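## Task

Take the sticky-note block off the desk and set it on the counter. The task fails if any desk carton lands on the floor, or if the robot falls or is left leaning.

## Robot and tools

ROBOT. LinearBot: a base that can drive in any direction, a column about 1.7 m high, and a carriage (height set by lift_m) carrying two identical six-joint arms with two-finger grippers. Arm bases sit roughly 0.57 m + lift_m above the floor; carriage parts hang about 0.15 m lower. A hand reaches up to 0.78 m from its shoulder but only about 0.38 m beneath its arm base. The hand is about 0.16 m long, 0.1 m wide (0.14 m open); fingertips are thin (about 0.005 m by 0.02 m). Wrist camera sticks out 0.11 m on one side. Parked arm: joints 1-6 = 0, 0.05, 0.05, 1.45, 0, 0; parked footprint about 0.85 m wide, 0.65 m long. Cameras: carriage_camera (fixed, forward, tilted ~20 degrees down), left_wrist_camera and right_wrist_camera (looking beyond the fingertips).

FRAMES. All positions in metres. Base frame: origin on the floor below the base centre, x forward, y left, z up. left_hand and right_hand are the midpoint between each hand's pads, in the base frame; quat_wxyz maps base axes to hand axes (hand z along the fingers, y the opening direction; upright hand with joints 1, 5, 6 at 0 gives 1,0,0,0). base_odometry is in the odometry frame (the base frame at scene start), counts wheel turns only, so slip appears as travel; heading in rad, left positive, -3.142 to 3.142. Turns and long strafes can leave the heading a degree or two off.

move. Optional keys: base, joints, speeds, min_time_s, cameras. Any unknown key makes the call invalid; an out-of-range number gets it refused, and then later move/wait/finished_scene calls in the same reply are skipped (also after a stop that interrupts a call). base holds exactly one offset relative to the current base pose: translate_m (forward +, -2 to 2 m), strafe_m (left +, -2 to 2 m) or rotate_rad (counter-clockwise +, -6.3 to 6.3 rad). joints is one object for both arms, keyed by name, each an absolute target: lift_m 0 to 1 m; for each side (left_/right_) joint1_rad -2.617 to 3.054 (yaw about vertical, 0 ahead, + left); joint2_rad 0 to 3.141 (shoulder: 0 upper arm back and level, 1.57 up, 3.14 forward level); joint3_rad 0 to 3.141 (elbow, 0 folded, 3.14 straight); joint4_rad -1.57 to 1.57 (wrist pitch, + lifts fingertips); joint5_rad -1.57 to 1.57 (wrist yaw, + turns fingertips to the right, opposite to joint 1); joint6_rad -2.094 to 2.094 (roll about the fingers, + clockwise viewed from forearm); gripper_m 0 to 0.093 (pad gap). Done tolerances: lift 0.004, j1 0.02, j2 0.105, j3 0.06, j4 0.04, j5 0.025, j6 0.02, gripper 0.004. speeds caps top speed for this action: translate_m/strafe_m 0.02-0.5 m/s, rotate_rad 0.05-1.57 rad/s, lift_m 0.08-0.25 m/s (max is default). min_time_s 0.1-8 s sets a floor on each arm/gripper motion's duration; use it for straighter hand paths. Omitted joints may still be pushing at older targets. cameras: list of names or all; [] means no images.

wait: seconds 0 to 10, nothing new commanded. zoom_image: camera plus region [x0, y0, x1, y1] in pixels from the top-left, at most 504 x 504, on the latest image of a camera that was in the last result. finished_scene: scene = current scene number; irreversible, the goal must hold without the robot.

RESULTS. move line: done, or the worst status. off_target: stopped short, may still push. contact_stop / time_out: target dropped, holds position. not_followed / joint command not followed: an arm's targets withheld because it would come within millimetres of itself or the other arm; gripper targets still apply. To untangle, resend one arm's current readings with joint 1 swung away, then the other arm in a later call. on_its_own lists uncommanded behaviour (held at = target). motor_effort: percent of max, bracket = peak; large per-motor errors. A falling lift effort during descent means a hand or load is resting on something. joint_torques: per joint, with offsets; joints 1-3 wrap at ±28 N m. Gripper reading on a hard object reads a few mm under (sometimes ~2 mm over) its width; 0-0.003 when closed on nothing. Full force starts about 0.005 m below the first-touch reading; release by commanding well above the reading. MOTOR HOT appears at 75 °C; at 100 °C an arm goes limp and drops its load (OVER-TEMPERATURE FAULT, 30-60 s), keys then say limit_stop_at_motor_heat: resend targets. Images can lag the state slightly.

CAUTIONS. Hand readings may be off, usually too high, worse at long reach; a 1 kg load sags a level hand 7-25 cm. Small commanded turns may not happen. Arms have no contact stop and keep pressing; park arms while thinking or driving to avoid heat. Drives only stop on wheel effort, not arm contact, and slow drives can shove furniture. If pressed against something, back off about 0.2 m the way you came; raising the lift frees a resting carriage. Never reverse under a table edge into the column. Tipping risk rises with a high carriage, extended or loaded arms, pushing and sudden stops; check pictures for lean. Never let the arms strike or squeeze each other. Avoid drops, releasing moving objects, slams and hard pushes, and keep the desk cartons from falling. Time passes while you reason; the robot keeps its last command meanwhile, and base offsets count from the last reported state. Loose objects may occasionally get nudged.

Each tool is called by a JSON object that holds its "api" and its "payload".

## Session

{"api": "move", "payload": {}}

Scene clock: 0.00 s.
Joint torques (N m): no reading
base_odometry: x=+0.000 y=+0.000 heading=+0.000
base_status: not commanded
joint_positions: lift_m=+0.300 left_joint1_rad=-0.010 left_joint2_rad=+0.044 left_joint3_rad=+0.048 left_joint4_rad=+1.430 left_joint5_rad=-0.008 left_joint6_rad=-0.004 left_gripper_m=+0.09396 right_joint1_rad=-0.011 right_joint2_rad=+0.047 right_joint3_rad=+0.039 right_joint4_rad=+1.421 right_joint5_rad=-0.003 right_joint6_rad=-0.048 right_gripper_m=+0.09396
joint_status: not commanded
motor_effort: lift_m=+29 drive_wheels=-1
left_hand: x=+0.2675 y=+0.3100 z=+1.2842 quat_wxyz=(+0.998, -0.004, +0.069, -0.007) (m; base frame)
right_hand: x=+0.2731 y=-0.3089 z=+1.2813 quat_wxyz=(+0.996, -0.003, +0.079, -0.029) (m; base frame)
pictures: carriage_camera, left_wrist_camera, right_wrist_camera
Images, in order (width x height): carriage_camera 504x504, left_wrist_camera 504x504, right_wrist_camera 504x504.

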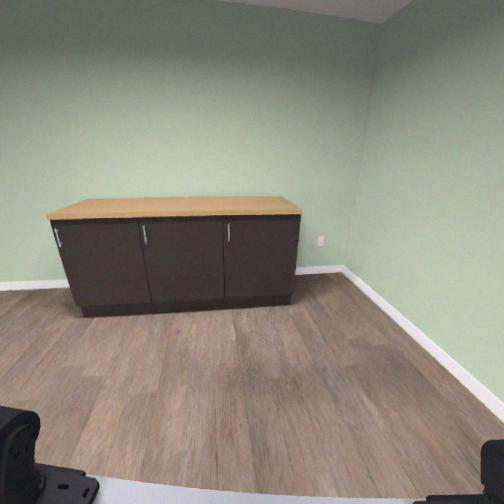

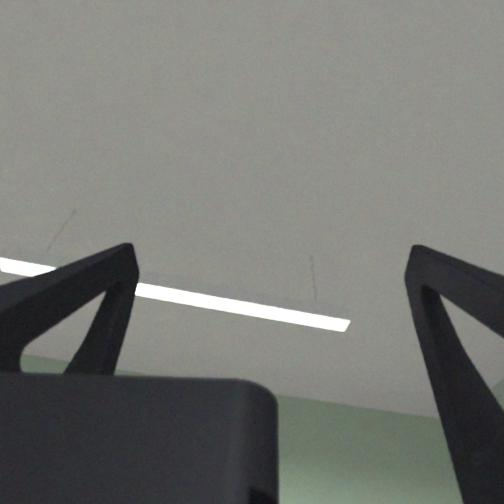

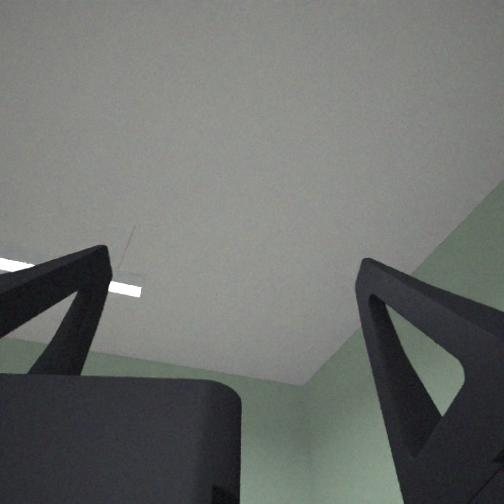

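{"api": "move", "payload": {"base": {"rotate_rad": 1.57}, "cameras": ["carriage_camera"]}}

{"api": "move", "payload": {"base": {"rotate_rad": 1.0}, "cameras": ["carriage_camera"]}}

Scene clock: 6.20 s.
Joint torques (N m): left_arm=[0.61 4.3 6.01 -0.2 -0.11 -0.04] | right_arm=[-0.02 4.23 7.19 -0.04 0 -0.12]
move: done
base_odometry: x=+0.000 y=+0.000 heading=+1.569
base_status: done
joint_positions: lift_m=+0.300 left_joint1_rad=-0.010 left_joint2_rad=+0.044 left_joint3_rad=+0.048 left_joint4_rad=+1.430 left_joint5_rad=-0.008 left_joint6_rad=-0.004 left_gripper_m=+0.09397 right_joint1_rad=-0.011 right_joint2_rad=+0.047 right_joint3_rad=+0.039 right_joint4_rad=+1.420 right_joint5_rad=-0.003 right_joint6_rad=-0.048 right_gripper_m=+0.09397
joint_status: not commanded
motor_effort: lift_m=+30(30) drive_wheels=+6(20)
left_hand: x=+0.2675 y=+0.3100 z=+1.2842 quat_wxyz=(+0.998, -0.004, +0.069, -0.007) (m; base frame)
right_hand: x=+0.2734 y=-0.3089 z=+1.2813 quat_wxyz=(+0.996, -0.003, +0.079, -0.029) (m; base frame)
pictures: carriage_camera
Images, in order (width x height): carriage_camera 504x504.

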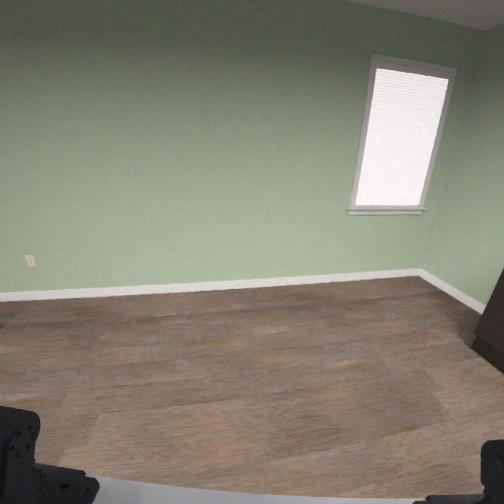

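Scene clock: 8.73 s.
Joint torques (N m): left_arm=[0.53 4.31 5.97 -0.21 -0.11 -0.06] | right_arm=[-0.08 4.25 7.2 -0.04 0.01 -0.11]
move: done
base_odometry: x=+0.000 y=+0.000 heading=+2.569
base_status: done
joint_positions: lift_m=+0.300 left_joint1_rad=-0.010 left_joint2_rad=+0.044 left_joint3_rad=+0.048 left_joint4_rad=+1.429 left_joint5_rad=-0.008 left_joint6_rad=-0.004 left_gripper_m=+0.09397 right_joint1_rad=-0.011 right_joint2_rad=+0.047 right_joint3_rad=+0.039 right_joint4_rad=+1.420 right_joint5_rad=-0.003 right_joint6_rad=-0.048 right_gripper_m=+0.09397
joint_status: not commanded
motor_effort: lift_m=+30(30) drive_wheels=+7(14)
left_hand: x=+0.2676 y=+0.3100 z=+1.2841 quat_wxyz=(+0.998, -0.004, +0.069, -0.007) (m; base frame)
right_hand: x=+0.2734 y=-0.3089 z=+1.2813 quat_wxyz=(+0.996, -0.003, +0.079, -0.029) (m; base frame)
pictures: carriage_camera
Images, in order (width x height): carriage_camera 504x504.

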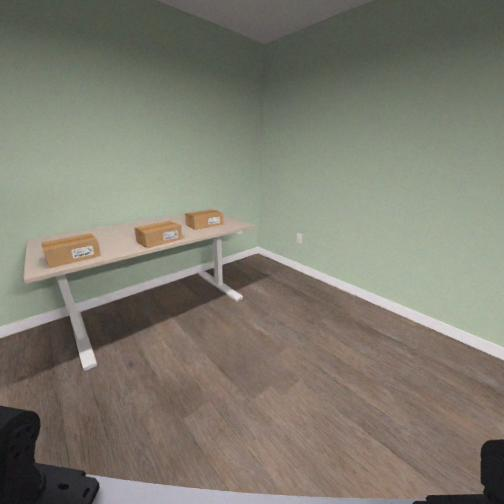

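{"api": "zoom_image", "payload": {"camera": "carriage_camera", "region": [10, 190, 270, 300]}}

{"api": "move", "payload": {"base": {"rotate_rad": 0.45}, "joints": {"lift_m": 0.9}, "cameras": ["carriage_camera"]}}

Scaled by 1.938 from the camera's 504x504 image, which has a finer 720x720 frame.

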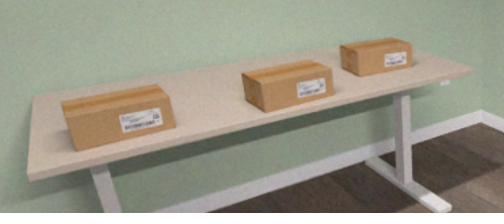

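Scene clock: 17.37 s.
Joint torques (N m): left_arm=[0.57 4.27 6 -0.19 -0.11 -0.04] | right_arm=[-0.05 4.25 7.19 -0.05 0.01 -0.11]
move: done
base_odometry: x=+0.000 y=+0.000 heading=+3.018
base_status: done
joint_positions: lift_m=+0.900 left_joint1_rad=-0.010 left_joint2_rad=+0.044 left_joint3_rad=+0.048 left_joint4_rad=+1.429 left_joint5_rad=-0.008 left_joint6_rad=-0.004 left_gripper_m=+0.09397 right_joint1_rad=-0.011 right_joint2_rad=+0.047 right_joint3_rad=+0.039 right_joint4_rad=+1.420 right_joint5_rad=-0.003 right_joint6_rad=-0.048 right_gripper_m=+0.09397
joint_status: all done
motor_effort: lift_m=+31(38) drive_wheels=+6(13)
left_hand: x=+0.2677 y=+0.3100 z=+1.8840 quat_wxyz=(+0.998, -0.004, +0.069, -0.007) (m; base frame)
right_hand: x=+0.2733 y=-0.3089 z=+1.8812 quat_wxyz=(+0.996, -0.003, +0.079, -0.029) (m; base frame)
pictures: carriage_camera
Images, in order (width x height): carriage_camera 504x504.

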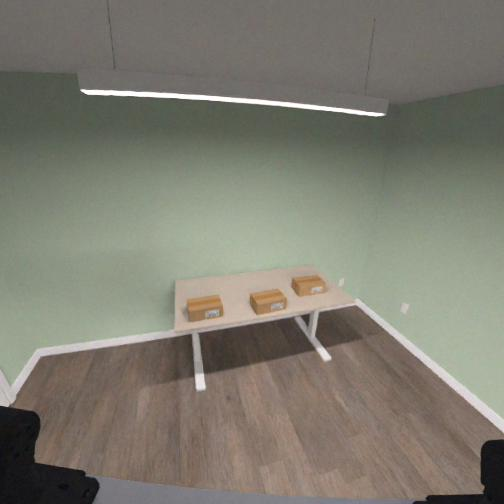

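{"api": "zoom_image", "payload": {"camera": "carriage_camera", "region": [165, 250, 365, 350]}}

Scaled by 2.520 from the camera's 504x504 image, which has a finer 720x720 frame.

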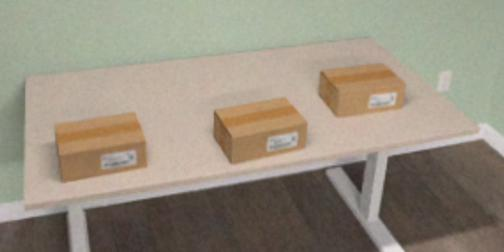

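{"api": "move", "payload": {"base": {"rotate_rad": 0.25}, "cameras": []}}

{"api": "move", "payload": {"base": {"strafe_m": -0.6}, "speeds": {"strafe_m": 0.35}, "cameras": []}}

{"api": "move", "payload": {"base": {"translate_m": 0.8}, "speeds": {"translate_m": 0.35}, "cameras": ["carriage_camera"]}}

Scene clock: 52.77 s.
Joint torques (N m): left_arm=[0.49 4.34 5.97 -0.2 -0.12 -0.06] | right_arm=[-0.03 4.27 7.2 -0.05 0 -0.12]
move: done
base_odometry: x=+0.000 y=+0.000 heading=-3.015
base_status: done
joint_positions: lift_m=+0.900 left_joint1_rad=-0.010 left_joint2_rad=+0.044 left_joint3_rad=+0.048 left_joint4_rad=+1.429 left_joint5_rad=-0.008 left_joint6_rad=-0.004 left_gripper_m=+0.09397 right_joint1_rad=-0.011 right_joint2_rad=+0.047 right_joint3_rad=+0.039 right_joint4_rad=+1.420 right_joint5_rad=-0.003 right_joint6_rad=-0.048 right_gripper_m=+0.09397
joint_status: not commanded
motor_effort: lift_m=+31(31) drive_wheels=+6(14)
left_hand: x=+0.2677 y=+0.3100 z=+1.8840 quat_wxyz=(+0.998, -0.004, +0.069, -0.007) (m; base frame)
right_hand: x=+0.2732 y=-0.3089 z=+1.8812 quat_wxyz=(+0.996, -0.003, +0.079, -0.029) (m; base frame)
pictures: none
No camera images: "cameras" was empty.

Scene clock: 56.17 s.
Joint torques (N m): left_arm=[0.62 4.26 5.96 -0.19 -0.11 -0.06] | right_arm=[-0.02 4.25 7.23 -0.06 0.01 -0.13]
move: done
base_odometry: x=-0.077 y=+0.595 heading=-3.014
base_status: done
joint_positions: lift_m=+0.900 left_joint1_rad=-0.010 left_joint2_rad=+0.044 left_joint3_rad=+0.048 left_joint4_rad=+1.429 left_joint5_rad=-0.008 left_joint6_rad=-0.004 left_gripper_m=+0.09397 right_joint1_rad=-0.011 right_joint2_rad=+0.047 right_joint3_rad=+0.039 right_joint4_rad=+1.420 right_joint5_rad=-0.003 right_joint6_rad=-0.048 right_gripper_m=+0.09397
joint_status: not commanded
motor_effort: lift_m=+31(31) drive_wheels=-11(20)
left_hand: x=+0.2677 y=+0.3100 z=+1.8840 quat_wxyz=(+0.998, -0.004, +0.069, -0.007) (m; base frame)
right_hand: x=+0.2732 y=-0.3089 z=+1.8812 quat_wxyz=(+0.996, -0.003, +0.079, -0.029) (m; base frame)
pictures: none
No camera images: "cameras" was empty.

Scene clock: 60.27 s.
Joint torques (N m): left_arm=[0.62 4.34 5.97 -0.22 -0.11 -0.04] | right_arm=[-0.01 4.23 7.19 -0.06 0.01 -0.12]
move: done
base_odometry: x=-0.870 y=+0.494 heading=-3.015
base_status: done
joint_positions: lift_m=+0.900 left_joint1_rad=-0.010 left_joint2_rad=+0.044 left_joint3_rad=+0.048 left_joint4_rad=+1.431 left_joint5_rad=-0.008 left_joint6_rad=-0.004 left_gripper_m=+0.09397 right_joint1_rad=-0.011 right_joint2_rad=+0.047 right_joint3_rad=+0.039 right_joint4_rad=+1.420 right_joint5_rad=-0.003 right_joint6_rad=-0.048 right_gripper_m=+0.09397
joint_status: not commanded
motor_effort: lift_m=+31(31) drive_wheels=-7(13)
left_hand: x=+0.2672 y=+0.3100 z=+1.8841 quat_wxyz=(+0.998, -0.004, +0.068, -0.007) (m; base frame)
right_hand: x=+0.2734 y=-0.3089 z=+1.8812 quat_wxyz=(+0.996, -0.003, +0.079, -0.029) (m; base frame)
pictures: carriage_camera
Images, in order (width x height): carriage_camera 504x504.

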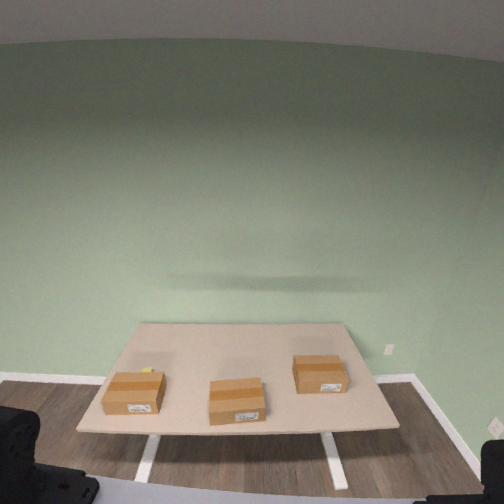

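{"api": "zoom_image", "payload": {"camera": "carriage_camera", "region": [90, 350, 190, 430]}}

Scaled by 5.040 from the camera's 504x504 image, which has a finer 720x720 frame.

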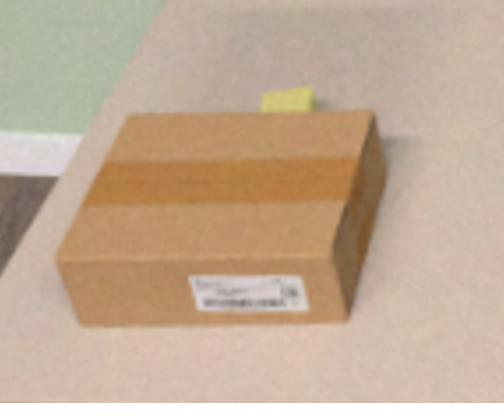

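{"api": "move", "payload": {"joints": {"left_joint2_rad": 1.57, "left_joint3_rad": 1.57, "left_joint4_rad": 0, "left_joint1_rad": 0, "right_joint1_rad": 0, "right_joint2_rad": 1.57, "right_joint3_rad": 1.57, "right_joint4_rad": -1.5}, "min_time_s": 2, "cameras": ["carriage_camera", "left_wrist_camera", "right_wrist_camera"]}}

{"api": "move", "payload": {"joints": {"left_joint2_rad": 1.57, "left_joint3_rad": 1.57, "left_joint4_rad": -1.5, "right_joint2_rad": 2.2, "right_joint3_rad": 1.5, "right_joint4_rad": -0.87}, "min_time_s": 2, "cameras": ["carriage_camera"]}}

{"api": "move", "payload": {"joints": {"left_joint2_rad": 2.0, "left_joint3_rad": 1.5, "left_joint4_rad": -1.07, "right_joint2_rad": 1.0, "right_joint3_rad": 1.0, "right_joint4_rad": -1.5}, "min_time_s": 2, "cameras": ["left_wrist_camera"]}}

Scene clock: 102.67 s.
Joint torques (N m): left_arm=[1.2 -8.06 10.88 2.44 -0.12 -0.05] | right_arm=[0.58 -5.82 9.76 0.34 0.02 -0.11]
move: done
base_odometry: x=-0.870 y=+0.494 heading=-3.015
base_status: not commanded
joint_positions: lift_m=+0.900 left_joint1_rad=-0.007 left_joint2_rad=+1.559 left_joint3_rad=+1.544 left_joint4_rad=+0.021 left_joint5_rad=-0.008 left_joint6_rad=-0.004 left_gripper_m=+0.09397 right_joint1_rad=-0.007 right_joint2_rad=+1.566 right_joint3_rad=+1.544 right_joint4_rad=-1.483 right_joint5_rad=-0.003 right_joint6_rad=-0.048 right_gripper_m=+0.09397
joint_status: all done
motor_effort: lift_m=+31(31) drive_wheels=-6(8)
left_hand: x=+0.7414 y=+0.3066 z=+1.8898 quat_wxyz=(+0.709, -0.002, +0.705, -0.001) (m; base frame)
right_hand: x=+0.5140 y=-0.3106 z=+1.6412 quat_wxyz=(+0.033, -0.020, +0.999, +0.001) (m; base frame)
pictures: carriage_camera, left_wrist_camera, right_wrist_camera
Images, in order (width x height): carriage_camera 504x504, left_wrist_camera 504x504, right_wrist_camera 504x504.

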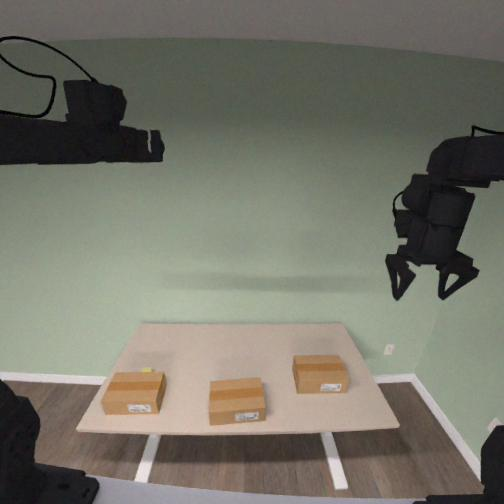

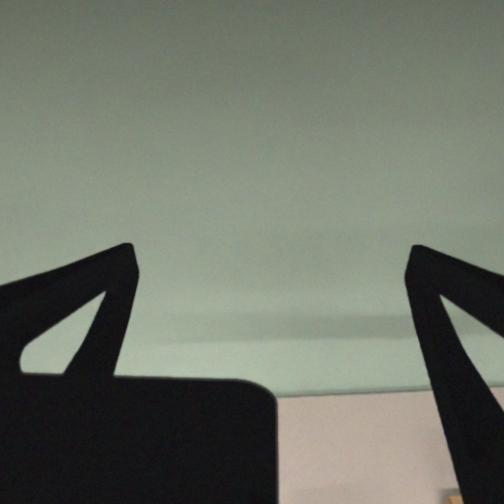

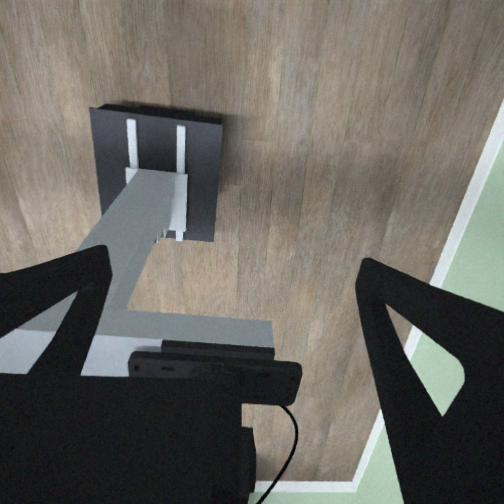

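Scene clock: 105.10 s.
Joint torques (N m): left_arm=[1.14 -6.42 9.39 0.6 -0.13 -0.05] | right_arm=[0.57 -10.82 6.06 0.54 -0.01 -0.12]
move: done
base_odometry: x=-0.870 y=+0.494 heading=-3.015
base_status: not commanded
joint_positions: lift_m=+0.900 left_joint1_rad=-0.007 left_joint2_rad=+1.559 left_joint3_rad=+1.544 left_joint4_rad=-1.484 left_joint5_rad=-0.008 left_joint6_rad=-0.004 left_gripper_m=+0.09397 right_joint1_rad=-0.007 right_joint2_rad=+2.195 right_joint3_rad=+1.504 right_joint4_rad=-0.889 right_joint5_rad=-0.003 right_joint6_rad=-0.048 right_gripper_m=+0.09397
joint_status: all done
motor_effort: lift_m=+31(31) drive_wheels=-4(7)
left_hand: x=+0.5132 y=+0.3083 z=+1.6431 quat_wxyz=(+0.036, +0.002, +0.999, +0.004) (m; base frame)
right_hand: x=+0.6317 y=-0.3114 z=+1.4263 quat_wxyz=(-0.005, -0.020, +1.000, +0.002) (m; base frame)
pictures: carriage_camera
Images, in order (width x height): carriage_camera 504x504.

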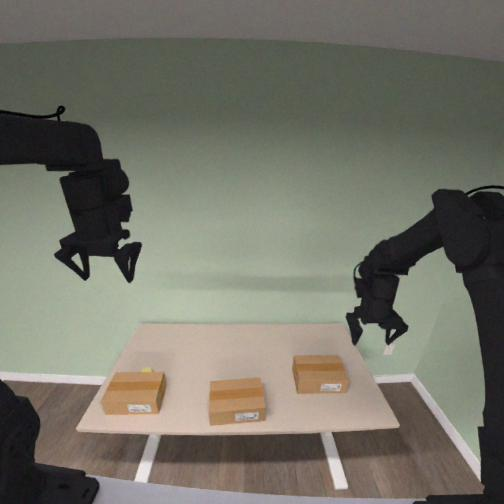

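Scene clock: 107.40 s.
Joint torques (N m): left_arm=[1.11 -10.41 5.45 0.74 -0.13 -0.05] | right_arm=[0.57 -1.78 6.6 0.39 0.01 -0.11]
move: done
base_odometry: x=-0.870 y=+0.494 heading=-3.015
base_status: not commanded
joint_positions: lift_m=+0.900 left_joint1_rad=-0.007 left_joint2_rad=+1.982 left_joint3_rad=+1.513 left_joint4_rad=-1.082 left_joint5_rad=-0.008 left_joint6_rad=-0.004 left_gripper_m=+0.09397 right_joint1_rad=-0.007 right_joint2_rad=+1.007 right_joint3_rad=+1.005 right_joint4_rad=-1.484 right_joint5_rad=-0.003 right_joint6_rad=-0.048 right_gripper_m=+0.09397
joint_status: all done
motor_effort: lift_m=+31(31) drive_wheels=-5(8)
left_hand: x=+0.6088 y=+0.3076 z=+1.5067 quat_wxyz=(+0.010, +0.002, +1.000, +0.004) (m; base frame)
right_hand: x=+0.3776 y=-0.3096 z=+1.6055 quat_wxyz=(+0.043, -0.020, +0.999, +0.000) (m; base frame)
pictures: left_wrist_camera
Images, in order (width x height): left_wrist_camera 504x504.

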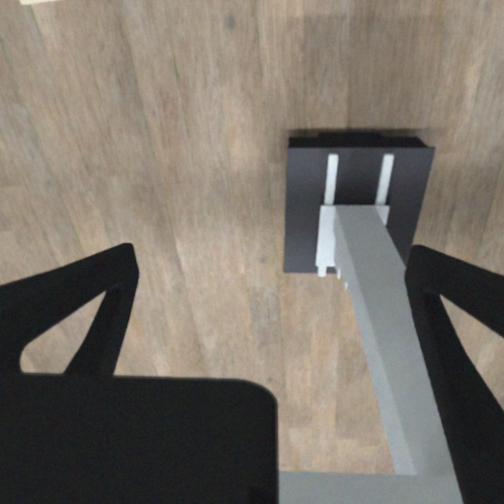

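{"api": "move", "payload": {"base": {"strafe_m": 0.31}, "speeds": {"strafe_m": 0.3}, "joints": {"left_joint2_rad": 2.871, "left_joint3_rad": 1.887, "left_joint4_rad": -0.587, "right_joint2_rad": 0.05, "right_joint3_rad": 0.05, "right_joint4_rad": 1.45}, "min_time_s": 2, "cameras": []}}

{"api": "move", "payload": {"base": {"translate_m": 0.4}, "speeds": {"translate_m": 0.25}, "cameras": ["carriage_camera", "left_wrist_camera"]}}

Scene clock: 180.87 s.
Joint torques (N m): left_arm=[0.34 -14.71 7.08 0.71 -0.12 -0.06] | right_arm=[0.61 3.6 5.98 0.12 0.01 -0.11]
move: done
base_odometry: x=-0.831 y=+0.187 heading=-3.015
base_status: done
joint_positions: lift_m=+0.900 left_joint1_rad=+0.003 left_joint2_rad=+2.850 left_joint3_rad=+1.869 left_joint4_rad=-0.598 left_joint5_rad=-0.008 left_joint6_rad=-0.004 left_gripper_m=+0.09397 right_joint1_rad=-0.007 right_joint2_rad=+0.054 right_joint3_rad=+0.056 right_joint4_rad=+1.431 right_joint5_rad=-0.003 right_joint6_rad=-0.048 right_gripper_m=+0.09398
joint_status: all done
motor_effort: lift_m=+31(31) drive_wheels=-5(12)
left_hand: x=+0.6896 y=+0.3115 z=+1.2275 quat_wxyz=(-0.004, -0.003, +1.000, +0.004) (m; base frame)
right_hand: x=+0.2680 y=-0.3088 z=+1.8861 quat_wxyz=(+0.997, -0.003, +0.069, -0.028) (m; base frame)
pictures: none
No camera images: "cameras" was empty.

Scene clock: 183.77 s.
Joint torques (N m): left_arm=[0.39 -14.69 6.97 0.59 -0.14 -0.05] | right_arm=[0.57 3.64 5.94 0 0.01 -0.12]
move: done
base_odometry: x=-1.228 y=+0.136 heading=-3.014
base_status: done
joint_positions: lift_m=+0.900 left_joint1_rad=+0.003 left_joint2_rad=+2.850 left_joint3_rad=+1.869 left_joint4_rad=-0.591 left_joint5_rad=-0.008 left_joint6_rad=-0.004 left_gripper_m=+0.09397 right_joint1_rad=-0.007 right_joint2_rad=+0.054 right_joint3_rad=+0.056 right_joint4_rad=+1.439 right_joint5_rad=-0.003 right_joint6_rad=-0.048 right_gripper_m=+0.09398
joint_status: not commanded
motor_effort: lift_m=+31(31) drive_wheels=-8(14)
left_hand: x=+0.6913 y=+0.3115 z=+1.2275 quat_wxyz=(-0.001, -0.003, +1.000, +0.004) (m; base frame)
right_hand: x=+0.2662 y=-0.3088 z=+1.8863 quat_wxyz=(+0.997, -0.003, +0.065, -0.028) (m; base frame)
pictures: carriage_camera, left_wrist_camera
Images, in order (width x height): carriage_camera 504x504, left_wrist_camera 504x504.

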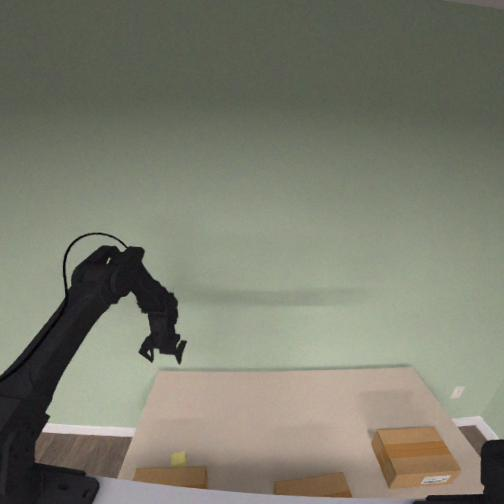

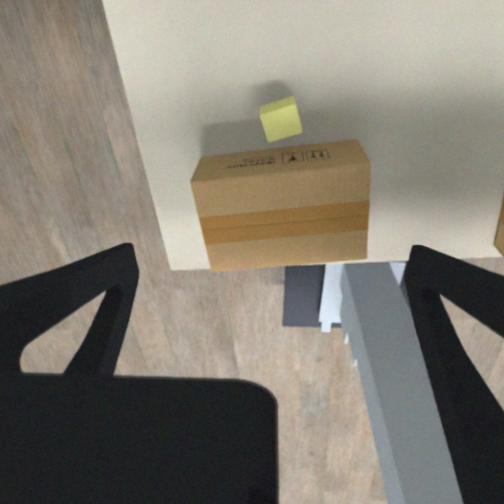

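{"api": "zoom_image", "payload": {"camera": "left_wrist_camera", "region": [180, 70, 380, 270]}}

{"api": "zoom_image", "payload": {"camera": "carriage_camera", "region": [120, 400, 240, 504]}}

Scaled by 2.520 from the camera's 504x504 image, which has a finer 720x720 frame.

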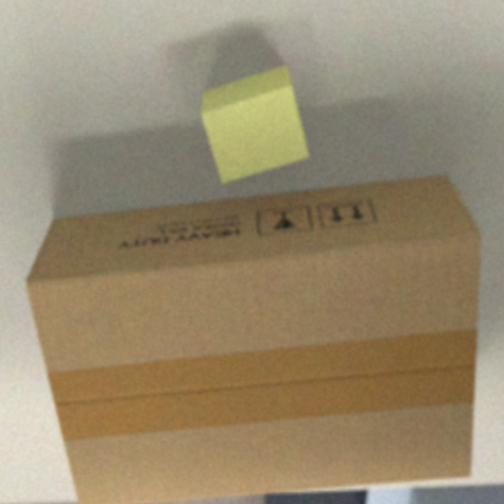

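Scaled by 4.200 from the camera's 504x504 image, which has a finer 720x720 frame.

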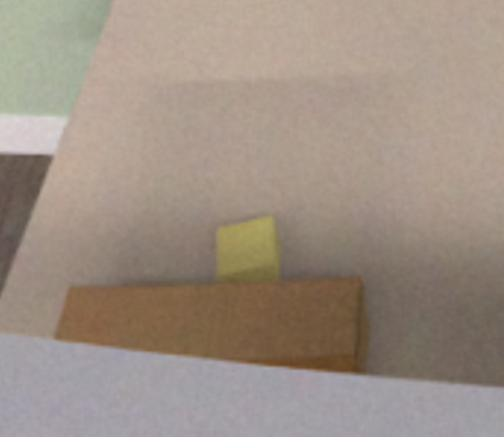

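{"api": "move", "payload": {"base": {"translate_m": 0.04}, "speeds": {"translate_m": 0.1}, "joints": {"lift_m": 0.6, "left_joint6_rad": -0.24}, "cameras": ["carriage_camera", "left_wrist_camera"]}}

Scene clock: 211.03 s.
Joint torques (N m): left_arm=[0.43 -16.23 6.65 0.55 -0.14 -0.14] | right_arm=[0.55 3.92 6.61 -0.06 0.01 -0.12]
move: done
base_odometry: x=-1.268 y=+0.130 heading=-3.014
base_status: done
joint_positions: lift_m=+0.600 left_joint1_rad=+0.003 left_joint2_rad=+2.864 left_joint3_rad=+1.873 left_joint4_rad=-0.588 left_joint5_rad=-0.008 left_joint6_rad=-0.231 left_gripper_m=+0.09398 right_joint1_rad=-0.007 right_joint2_rad=+0.051 right_joint3_rad=+0.049 right_joint4_rad=+1.445 right_joint5_rad=-0.003 right_joint6_rad=-0.048 right_gripper_m=+0.09398
joint_status: all done
motor_effort: lift_m=+28(29) drive_wheels=-6(15)
left_hand: x=+0.6890 y=+0.3115 z=+0.9224 quat_wxyz=(-0.004, -0.117, +0.993, +0.004) (m; base frame)
right_hand: x=+0.2653 y=-0.3087 z=+1.5851 quat_wxyz=(+0.998, -0.003, +0.063, -0.028) (m; base frame)
pictures: carriage_camera, left_wrist_camera
Images, in order (width x height): carriage_camera 504x504, left_wrist_camera 504x504.

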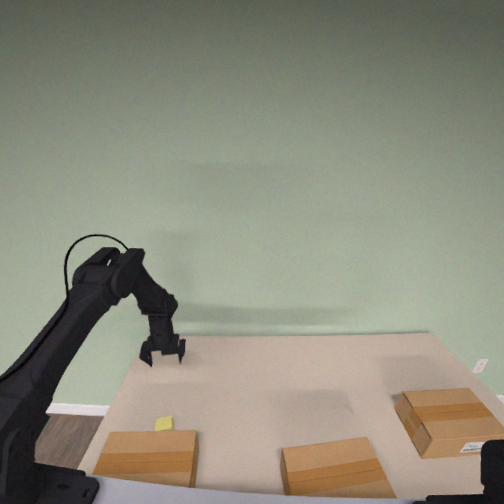

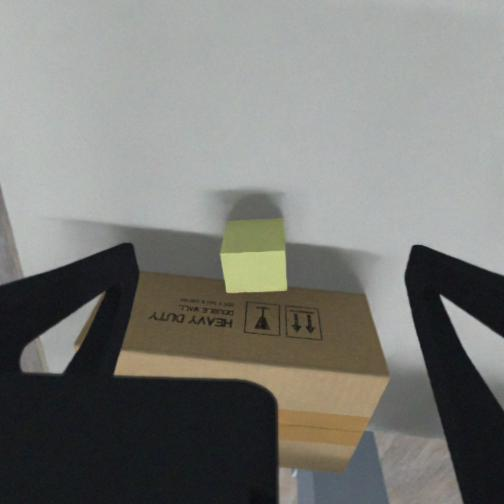

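{"api": "move", "payload": {"base": {"translate_m": -0.08}, "speeds": {"translate_m": 0.1}, "cameras": ["carriage_camera", "left_wrist_camera"]}}

Scene clock: 251.10 s.
Joint torques (N m): left_arm=[0.55 -16.02 6.63 0.54 -0.14 -0.13] | right_arm=[0.54 3.97 6.63 -0.07 0.01 -0.12]
move: done
base_odometry: x=-1.189 y=+0.141 heading=-3.014
base_status: done
joint_positions: lift_m=+0.600 left_joint1_rad=+0.002 left_joint2_rad=+2.864 left_joint3_rad=+1.873 left_joint4_rad=-0.587 left_joint5_rad=-0.008 left_joint6_rad=-0.231 left_gripper_m=+0.09398 right_joint1_rad=-0.007 right_joint2_rad=+0.051 right_joint3_rad=+0.049 right_joint4_rad=+1.445 right_joint5_rad=-0.003 right_joint6_rad=-0.048 right_gripper_m=+0.09398
joint_status: not commanded
motor_effort: lift_m=+28(28) drive_wheels=+5(13)
left_hand: x=+0.6893 y=+0.3113 z=+0.9224 quat_wxyz=(-0.003, -0.117, +0.993, +0.004) (m; base frame)
right_hand: x=+0.2653 y=-0.3087 z=+1.5851 quat_wxyz=(+0.998, -0.003, +0.063, -0.028) (m; base frame)
pictures: carriage_camera, left_wrist_camera
Images, in order (width x height): carriage_camera 504x504, left_wrist_camera 504x504.

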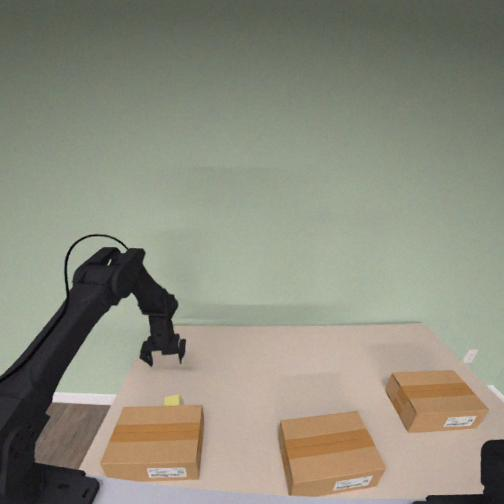

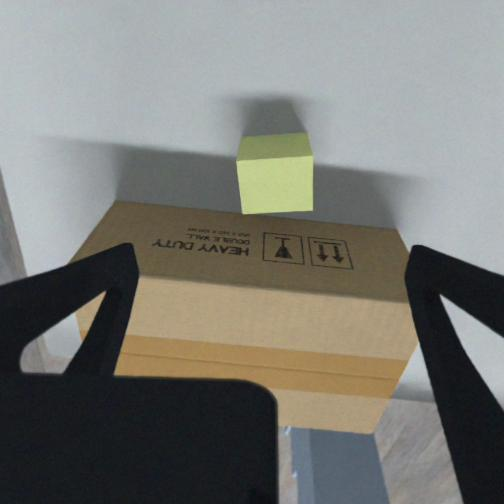

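{"api": "move", "payload": {"joints": {"lift_m": 0.5}, "cameras": ["carriage_camera", "left_wrist_camera"]}}

Scene clock: 260.70 s.
Joint torques (N m): left_arm=[0.47 -16.2 6.46 0.57 -0.14 -0.14] | right_arm=[0.57 4.07 6.72 -0.07 0 -0.11]
move: done
base_odometry: x=-1.189 y=+0.141 heading=-3.014
base_status: not commanded
joint_positions: lift_m=+0.500 left_joint1_rad=+0.002 left_joint2_rad=+2.866 left_joint3_rad=+1.876 left_joint4_rad=-0.587 left_joint5_rad=-0.008 left_joint6_rad=-0.231 left_gripper_m=+0.09398 right_joint1_rad=-0.007 right_joint2_rad=+0.050 right_joint3_rad=+0.049 right_joint4_rad=+1.445 right_joint5_rad=-0.003 right_joint6_rad=-0.048 right_gripper_m=+0.09398
joint_status: all done
motor_effort: lift_m=+27(29) drive_wheels=-7(8)
left_hand: x=+0.6899 y=+0.3113 z=+0.8223 quat_wxyz=(-0.003, -0.117, +0.993, +0.004) (m; base frame)
right_hand: x=+0.2652 y=-0.3087 z=+1.4850 quat_wxyz=(+0.998, -0.003, +0.063, -0.028) (m; base frame)
pictures: carriage_camera, left_wrist_camera
Images, in order (width x height): carriage_camera 504x504, left_wrist_camera 504x504.

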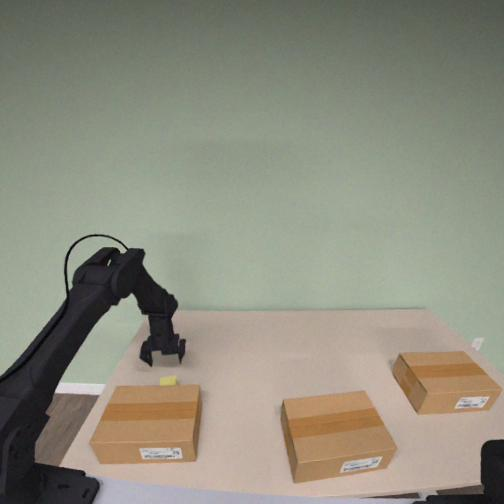

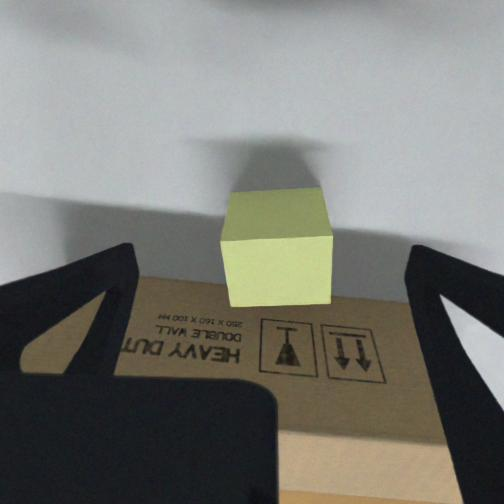

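{"api": "move", "payload": {"base": {"translate_m": -0.038}, "speeds": {"translate_m": 0.08}, "cameras": ["left_wrist_camera"]}}

{"api": "move", "payload": {"joints": {"lift_m": 0.46}, "cameras": ["carriage_camera", "left_wrist_camera"]}}

Scene clock: 307.43 s.
Joint torques (N m): left_arm=[0.53 -16.25 6.46 0.55 -0.15 -0.14] | right_arm=[0.57 4.04 6.67 -0.07 0 -0.12]
move: done
base_odometry: x=-1.151 y=+0.146 heading=-3.014
base_status: done
joint_positions: lift_m=+0.500 left_joint1_rad=+0.001 left_joint2_rad=+2.866 left_joint3_rad=+1.876 left_joint4_rad=-0.587 left_joint5_rad=-0.008 left_joint6_rad=-0.231 left_gripper_m=+0.09398 right_joint1_rad=-0.007 right_joint2_rad=+0.050 right_joint3_rad=+0.049 right_joint4_rad=+1.446 right_joint5_rad=-0.003 right_joint6_rad=-0.048 right_gripper_m=+0.09398
joint_status: not commanded
motor_effort: lift_m=+27(28) drive_wheels=-11(17)
left_hand: x=+0.6900 y=+0.3110 z=+0.8223 quat_wxyz=(-0.002, -0.116, +0.993, +0.004) (m; base frame)
right_hand: x=+0.2651 y=-0.3087 z=+1.4850 quat_wxyz=(+0.998, -0.003, +0.063, -0.028) (m; base frame)
pictures: left_wrist_camera
Images, in order (width x height): left_wrist_camera 504x504.

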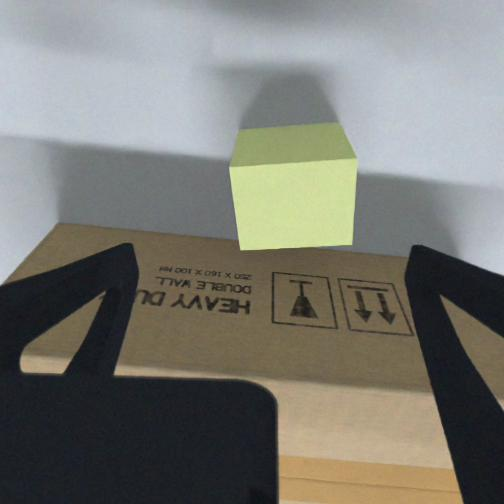

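Scene clock: 308.13 s.
Joint torques (N m): left_arm=[0.49 -16.32 6.15 0.56 -0.16 -0.14] | right_arm=[0.58 4.15 6.78 -0.07 0 -0.12]
move: done
base_odometry: x=-1.151 y=+0.146 heading=-3.014
base_status: not commanded
joint_positions: lift_m=+0.460 left_joint1_rad=+0.001 left_joint2_rad=+2.869 left_joint3_rad=+1.878 left_joint4_rad=-0.587 left_joint5_rad=-0.008 left_joint6_rad=-0.231 left_gripper_m=+0.09398 right_joint1_rad=-0.007 right_joint2_rad=+0.049 right_joint3_rad=+0.048 right_joint4_rad=+1.446 right_joint5_rad=-0.003 right_joint6_rad=-0.048 right_gripper_m=+0.09398
joint_status: all done
motor_effort: lift_m=+28(29) drive_wheels=-10(12)
left_hand: x=+0.6898 y=+0.3110 z=+0.7814 quat_wxyz=(-0.003, -0.116, +0.993, +0.004) (m; base frame)
right_hand: x=+0.2651 y=-0.3087 z=+1.4447 quat_wxyz=(+0.998, -0.003, +0.063, -0.028) (m; base frame)
pictures: carriage_camera, left_wrist_camera
Images, in order (width x height): carriage_camera 504x504, left_wrist_camera 504x504.

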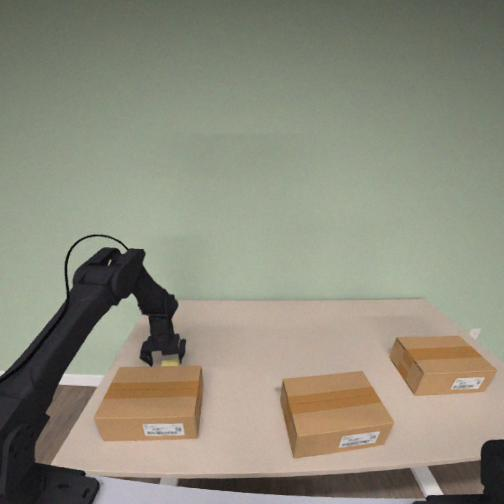

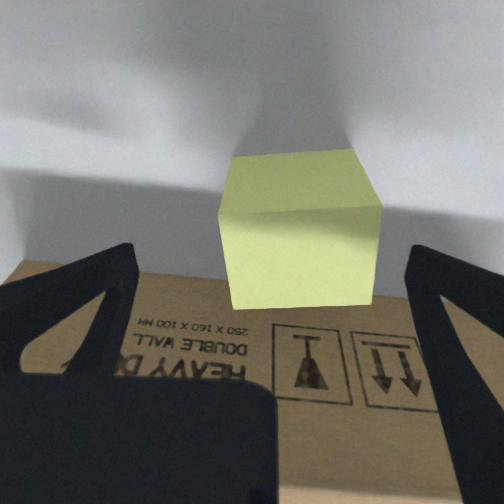

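{"api": "move", "payload": {"base": {"strafe_m": -0.012}, "speeds": {"strafe_m": 0.05}, "cameras": []}}

{"api": "move", "payload": {"joints": {"lift_m": 0.428}, "speeds": {"lift_m": 0.08}, "cameras": ["carriage_camera", "left_wrist_camera"]}}

Scene clock: 316.53 s.
Joint torques (N m): left_arm=[0.69 -16.54 6.06 0.53 -0.14 -0.15] | right_arm=[0.51 4.12 6.74 -0.08 0 -0.12]
move: done
base_odometry: x=-1.153 y=+0.157 heading=-3.014
base_status: done
joint_positions: lift_m=+0.460 left_joint1_rad=-0.002 left_joint2_rad=+2.869 left_joint3_rad=+1.878 left_joint4_rad=-0.586 left_joint5_rad=-0.008 left_joint6_rad=-0.231 left_gripper_m=+0.09398 right_joint1_rad=-0.006 right_joint2_rad=+0.049 right_joint3_rad=+0.048 right_joint4_rad=+1.446 right_joint5_rad=-0.003 right_joint6_rad=-0.048 right_gripper_m=+0.09398
joint_status: not commanded
motor_effort: lift_m=+28(28) drive_wheels=-13(19)
left_hand: x=+0.6899 y=+0.3092 z=+0.7814 quat_wxyz=(-0.003, -0.114, +0.993, +0.004) (m; base frame)
right_hand: x=+0.2650 y=-0.3087 z=+1.4447 quat_wxyz=(+0.998, -0.003, +0.063, -0.027) (m; base frame)
pictures: none
No camera images: "cameras" was empty.

Scene clock: 317.30 s.
Joint torques (N m): left_arm=[0.73 -16.35 6.05 0.59 -0.15 -0.15] | right_arm=[0.49 4.19 6.69 -0.08 0 -0.12]
move: done
base_odometry: x=-1.153 y=+0.157 heading=-3.014
base_status: not commanded
joint_positions: lift_m=+0.428 left_joint1_rad=-0.002 left_joint2_rad=+2.869 left_joint3_rad=+1.879 left_joint4_rad=-0.586 left_joint5_rad=-0.008 left_joint6_rad=-0.231 left_gripper_m=+0.09398 right_joint1_rad=-0.006 right_joint2_rad=+0.049 right_joint3_rad=+0.048 right_joint4_rad=+1.446 right_joint5_rad=-0.003 right_joint6_rad=-0.048 right_gripper_m=+0.09398
joint_status: all done
motor_effort: lift_m=+28(28) drive_wheels=-16(17)
left_hand: x=+0.6905 y=+0.3092 z=+0.7495 quat_wxyz=(-0.002, -0.114, +0.993, +0.004) (m; base frame)
right_hand: x=+0.2650 y=-0.3087 z=+1.4127 quat_wxyz=(+0.998, -0.003, +0.063, -0.027) (m; base frame)
pictures: carriage_camera, left_wrist_camera
Images, in order (width x height): carriage_camera 504x504, left_wrist_camera 504x504.

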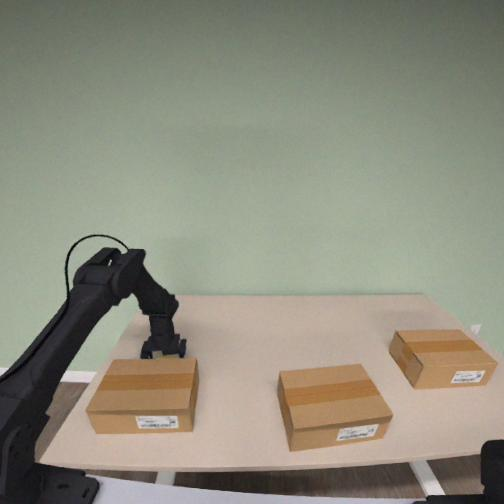

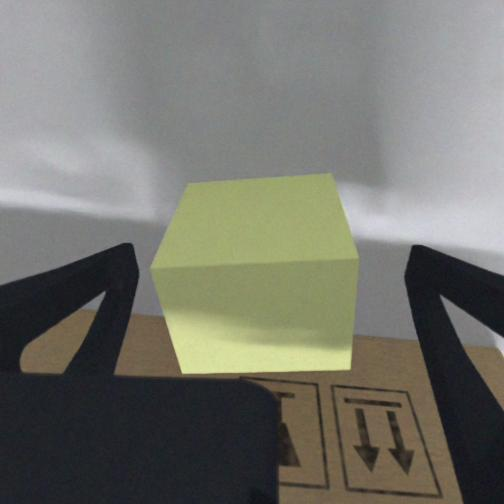

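{"api": "move", "payload": {"joints": {"left_gripper_m": 0.05}, "min_time_s": 2, "cameras": ["left_wrist_camera"]}}

Scene clock: 323.23 s.
Joint torques (N m): left_arm=[0.76 -16.49 6.04 0.54 -0.15 -0.13] | right_arm=[0.47 4.14 6.79 -0.07 0.01 -0.11]
move: done
base_odometry: x=-1.153 y=+0.157 heading=-3.014
base_status: not commanded
joint_positions: lift_m=+0.428 left_joint1_rad=-0.002 left_joint2_rad=+2.869 left_joint3_rad=+1.879 left_joint4_rad=-0.586 left_joint5_rad=-0.008 left_joint6_rad=-0.232 left_gripper_m=+0.05141 right_joint1_rad=-0.006 right_joint2_rad=+0.049 right_joint3_rad=+0.048 right_joint4_rad=+1.446 right_joint5_rad=-0.003 right_joint6_rad=-0.048 right_gripper_m=+0.09398
joint_status: all done
motor_effort: lift_m=+28(28) drive_wheels=-15(17)
left_hand: x=+0.6905 y=+0.3094 z=+0.7495 quat_wxyz=(-0.002, -0.115, +0.993, +0.004) (m; base frame)
right_hand: x=+0.2650 y=-0.3087 z=+1.4127 quat_wxyz=(+0.998, -0.003, +0.063, -0.027) (m; base frame)
pictures: left_wrist_camera
Images, in order (width x height): left_wrist_camera 504x504.

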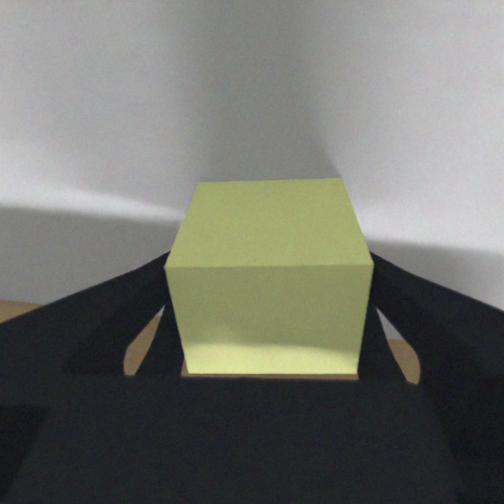

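{"api": "move", "payload": {"joints": {"left_gripper_m": 0.046}, "min_time_s": 1, "cameras": []}}

{"api": "move", "payload": {"joints": {"lift_m": 0.6}, "speeds": {"lift_m": 0.15}, "cameras": ["carriage_camera", "left_wrist_camera"]}}

Scene clock: 329.03 s.
Joint torques (N m): left_arm=[0.72 -16.49 6.02 0.53 -0.15 -0.14] | right_arm=[0.53 4.18 6.78 -0.08 0.01 -0.11]
move: off_target
base_odometry: x=-1.153 y=+0.157 heading=-3.014
base_status: not commanded
joint_positions: lift_m=+0.428 left_joint1_rad=-0.002 left_joint2_rad=+2.869 left_joint3_rad=+1.879 left_joint4_rad=-0.586 left_joint5_rad=-0.008 left_joint6_rad=-0.232 left_gripper_m=+0.05140 right_joint1_rad=-0.006 right_joint2_rad=+0.049 right_joint3_rad=+0.048 right_joint4_rad=+1.446 right_joint5_rad=-0.003 right_joint6_rad=-0.048 right_gripper_m=+0.09398
joint_status: left_gripper_m off_target (ended at +0.05140, target +0.04600)
motor_effort: lift_m=+28(28) drive_wheels=-14(17)
left_hand: x=+0.6905 y=+0.3094 z=+0.7495 quat_wxyz=(-0.002, -0.115, +0.993, +0.004) (m; base frame)
right_hand: x=+0.2650 y=-0.3087 z=+1.4127 quat_wxyz=(+0.998, -0.003, +0.063, -0.027) (m; base frame)
pictures: none
No camera images: "cameras" was empty.

Scene clock: 330.60 s.
Joint torques (N m): left_arm=[0.81 -16.62 5.98 0.53 -0.14 -0.14] | right_arm=[0.5 4.21 6.76 -0.08 0 -0.11]
move: done
base_odometry: x=-1.153 y=+0.157 heading=-3.014
base_status: not commanded
joint_positions: lift_m=+0.600 left_joint1_rad=-0.002 left_joint2_rad=+2.872 left_joint3_rad=+1.879 left_joint4_rad=-0.585 left_joint5_rad=-0.008 left_joint6_rad=-0.232 left_gripper_m=+0.05140 right_joint1_rad=-0.006 right_joint2_rad=+0.049 right_joint3_rad=+0.048 right_joint4_rad=+1.446 right_joint5_rad=-0.003 right_joint6_rad=-0.048 right_gripper_m=+0.09398
joint_status: all done
motor_effort: lift_m=+30(38) drive_wheels=-14(17)
left_hand: x=+0.6897 y=+0.3094 z=+0.9201 quat_wxyz=(-0.003, -0.115, +0.993, +0.004) (m; base frame)
right_hand: x=+0.2650 y=-0.3087 z=+1.5845 quat_wxyz=(+0.998, -0.003, +0.063, -0.027) (m; base frame)
pictures: carriage_camera, left_wrist_camera
Images, in order (width x height): carriage_camera 504x504, left_wrist_camera 504x504.

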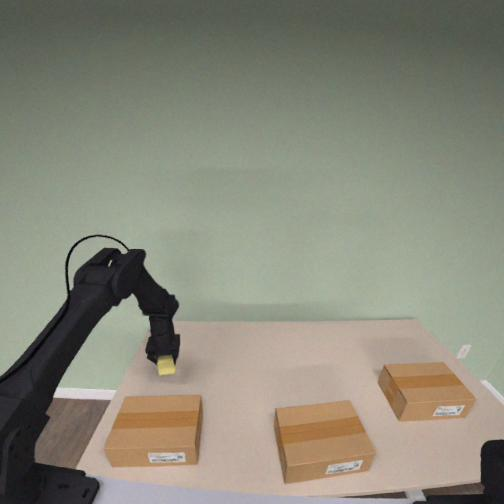

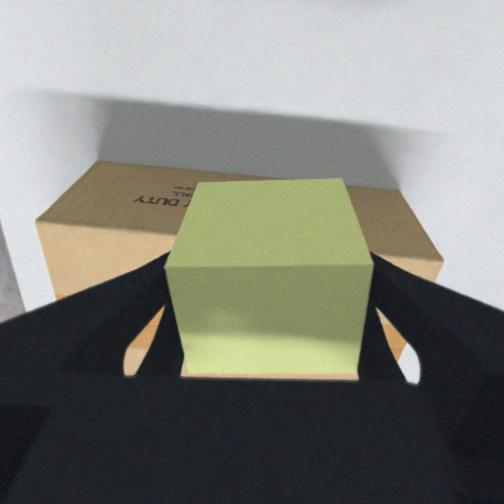

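{"api": "move", "payload": {"base": {"translate_m": -0.7}, "speeds": {"translate_m": 0.35}, "cameras": []}}

{"api": "move", "payload": {"base": {"rotate_rad": 3.11}, "speeds": {"rotate_rad": 1.0}, "joints": {"left_joint2_rad": 1.57, "left_joint3_rad": 1.57, "left_joint4_rad": -1.57}, "min_time_s": 2.5, "cameras": ["carriage_camera"]}}

Scene clock: 356.97 s.
Joint torques (N m): left_arm=[0.76 -16.64 5.97 0.52 -0.14 -0.13] | right_arm=[0.51 4.18 6.75 -0.08 0.01 -0.12]
move: done
base_odometry: x=-0.459 y=+0.246 heading=-3.014
base_status: done
joint_positions: lift_m=+0.600 left_joint1_rad=-0.002 left_joint2_rad=+2.872 left_joint3_rad=+1.879 left_joint4_rad=-0.583 left_joint5_rad=-0.008 left_joint6_rad=-0.232 left_gripper_m=+0.05140 right_joint1_rad=-0.006 right_joint2_rad=+0.049 right_joint3_rad=+0.048 right_joint4_rad=+1.446 right_joint5_rad=-0.003 right_joint6_rad=-0.048 right_gripper_m=+0.09398
joint_status: not commanded
motor_effort: lift_m=+30(31) drive_wheels=-3(20)
left_hand: x=+0.6902 y=+0.3096 z=+0.9201 quat_wxyz=(-0.002, -0.115, +0.993, +0.004) (m; base frame)
right_hand: x=+0.2650 y=-0.3087 z=+1.5845 quat_wxyz=(+0.998, -0.003, +0.063, -0.027) (m; base frame)
pictures: none
No camera images: "cameras" was empty.

Scene clock: 361.63 s.
Joint torques (N m): left_arm=[0.18 -9.91 5.42 0.47 -0.13 -0.14] | right_arm=[0.44 4.15 6.74 -0.09 0 -0.12]
move: done
base_odometry: x=-0.459 y=+0.246 heading=+0.095
base_status: done
joint_positions: lift_m=+0.600 left_joint1_rad=+0.005 left_joint2_rad=+1.592 left_joint3_rad=+1.582 left_joint4_rad=-1.562 left_joint5_rad=-0.008 left_joint6_rad=-0.232 left_gripper_m=+0.05123 right_joint1_rad=-0.006 right_joint2_rad=+0.049 right_joint3_rad=+0.048 right_joint4_rad=+1.446 right_joint5_rad=-0.003 right_joint6_rad=-0.048 right_gripper_m=+0.09399
joint_status: all done
motor_effort: lift_m=+30(31) drive_wheels=+7(17)
left_hand: x=+0.5036 y=+0.3119 z=+1.3434 quat_wxyz=(+0.000, -0.118, +0.993, +0.004) (m; base frame)
right_hand: x=+0.2650 y=-0.3087 z=+1.5845 quat_wxyz=(+0.998, -0.003, +0.063, -0.027) (m; base frame)
pictures: carriage_camera
Images, in order (width x height): carriage_camera 504x504.

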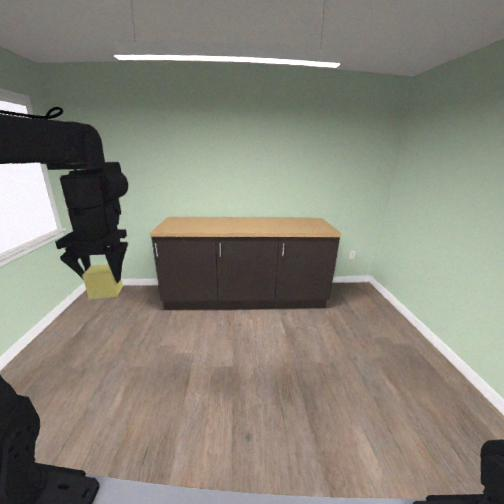

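{"api": "move", "payload": {"base": {"translate_m": 1.6}, "speeds": {"translate_m": 0.4}, "cameras": ["carriage_camera", "left_wrist_camera"]}}

Scene clock: 373.30 s.
Joint torques (N m): left_arm=[0.23 -9.57 5.37 0.51 -0.14 -0.15] | right_arm=[0.49 4.16 6.79 -0.09 0 -0.11]
move: done
base_odometry: x=+1.134 y=+0.401 heading=+0.097
base_status: done
joint_positions: lift_m=+0.600 left_joint1_rad=+0.005 left_joint2_rad=+1.589 left_joint3_rad=+1.582 left_joint4_rad=-1.565 left_joint5_rad=-0.008 left_joint6_rad=-0.232 left_gripper_m=+0.05123 right_joint1_rad=-0.006 right_joint2_rad=+0.049 right_joint3_rad=+0.048 right_joint4_rad=+1.448 right_joint5_rad=-0.003 right_joint6_rad=-0.048 right_gripper_m=+0.09399
joint_status: not commanded
motor_effort: lift_m=+30(31) drive_wheels=-12(23)
left_hand: x=+0.5026 y=+0.3118 z=+1.3443 quat_wxyz=(+0.000, -0.118, +0.993, +0.004) (m; base frame)
right_hand: x=+0.2646 y=-0.3087 z=+1.5845 quat_wxyz=(+0.998, -0.003, +0.062, -0.027) (m; base frame)
pictures: carriage_camera, left_wrist_camera
Images, in order (width x height): carriage_camera 504x504, left_wrist_camera 504x504.

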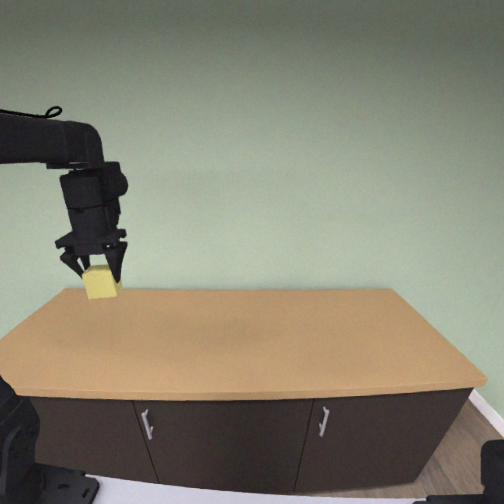

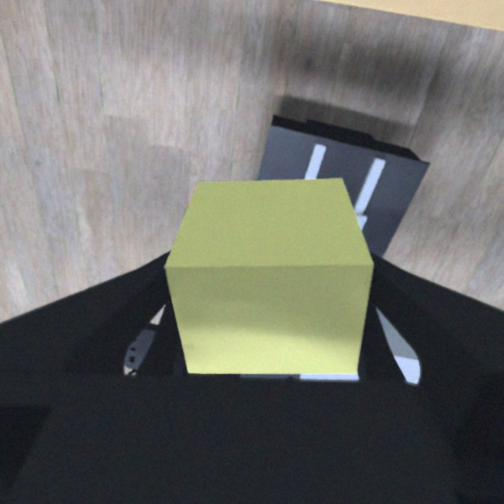

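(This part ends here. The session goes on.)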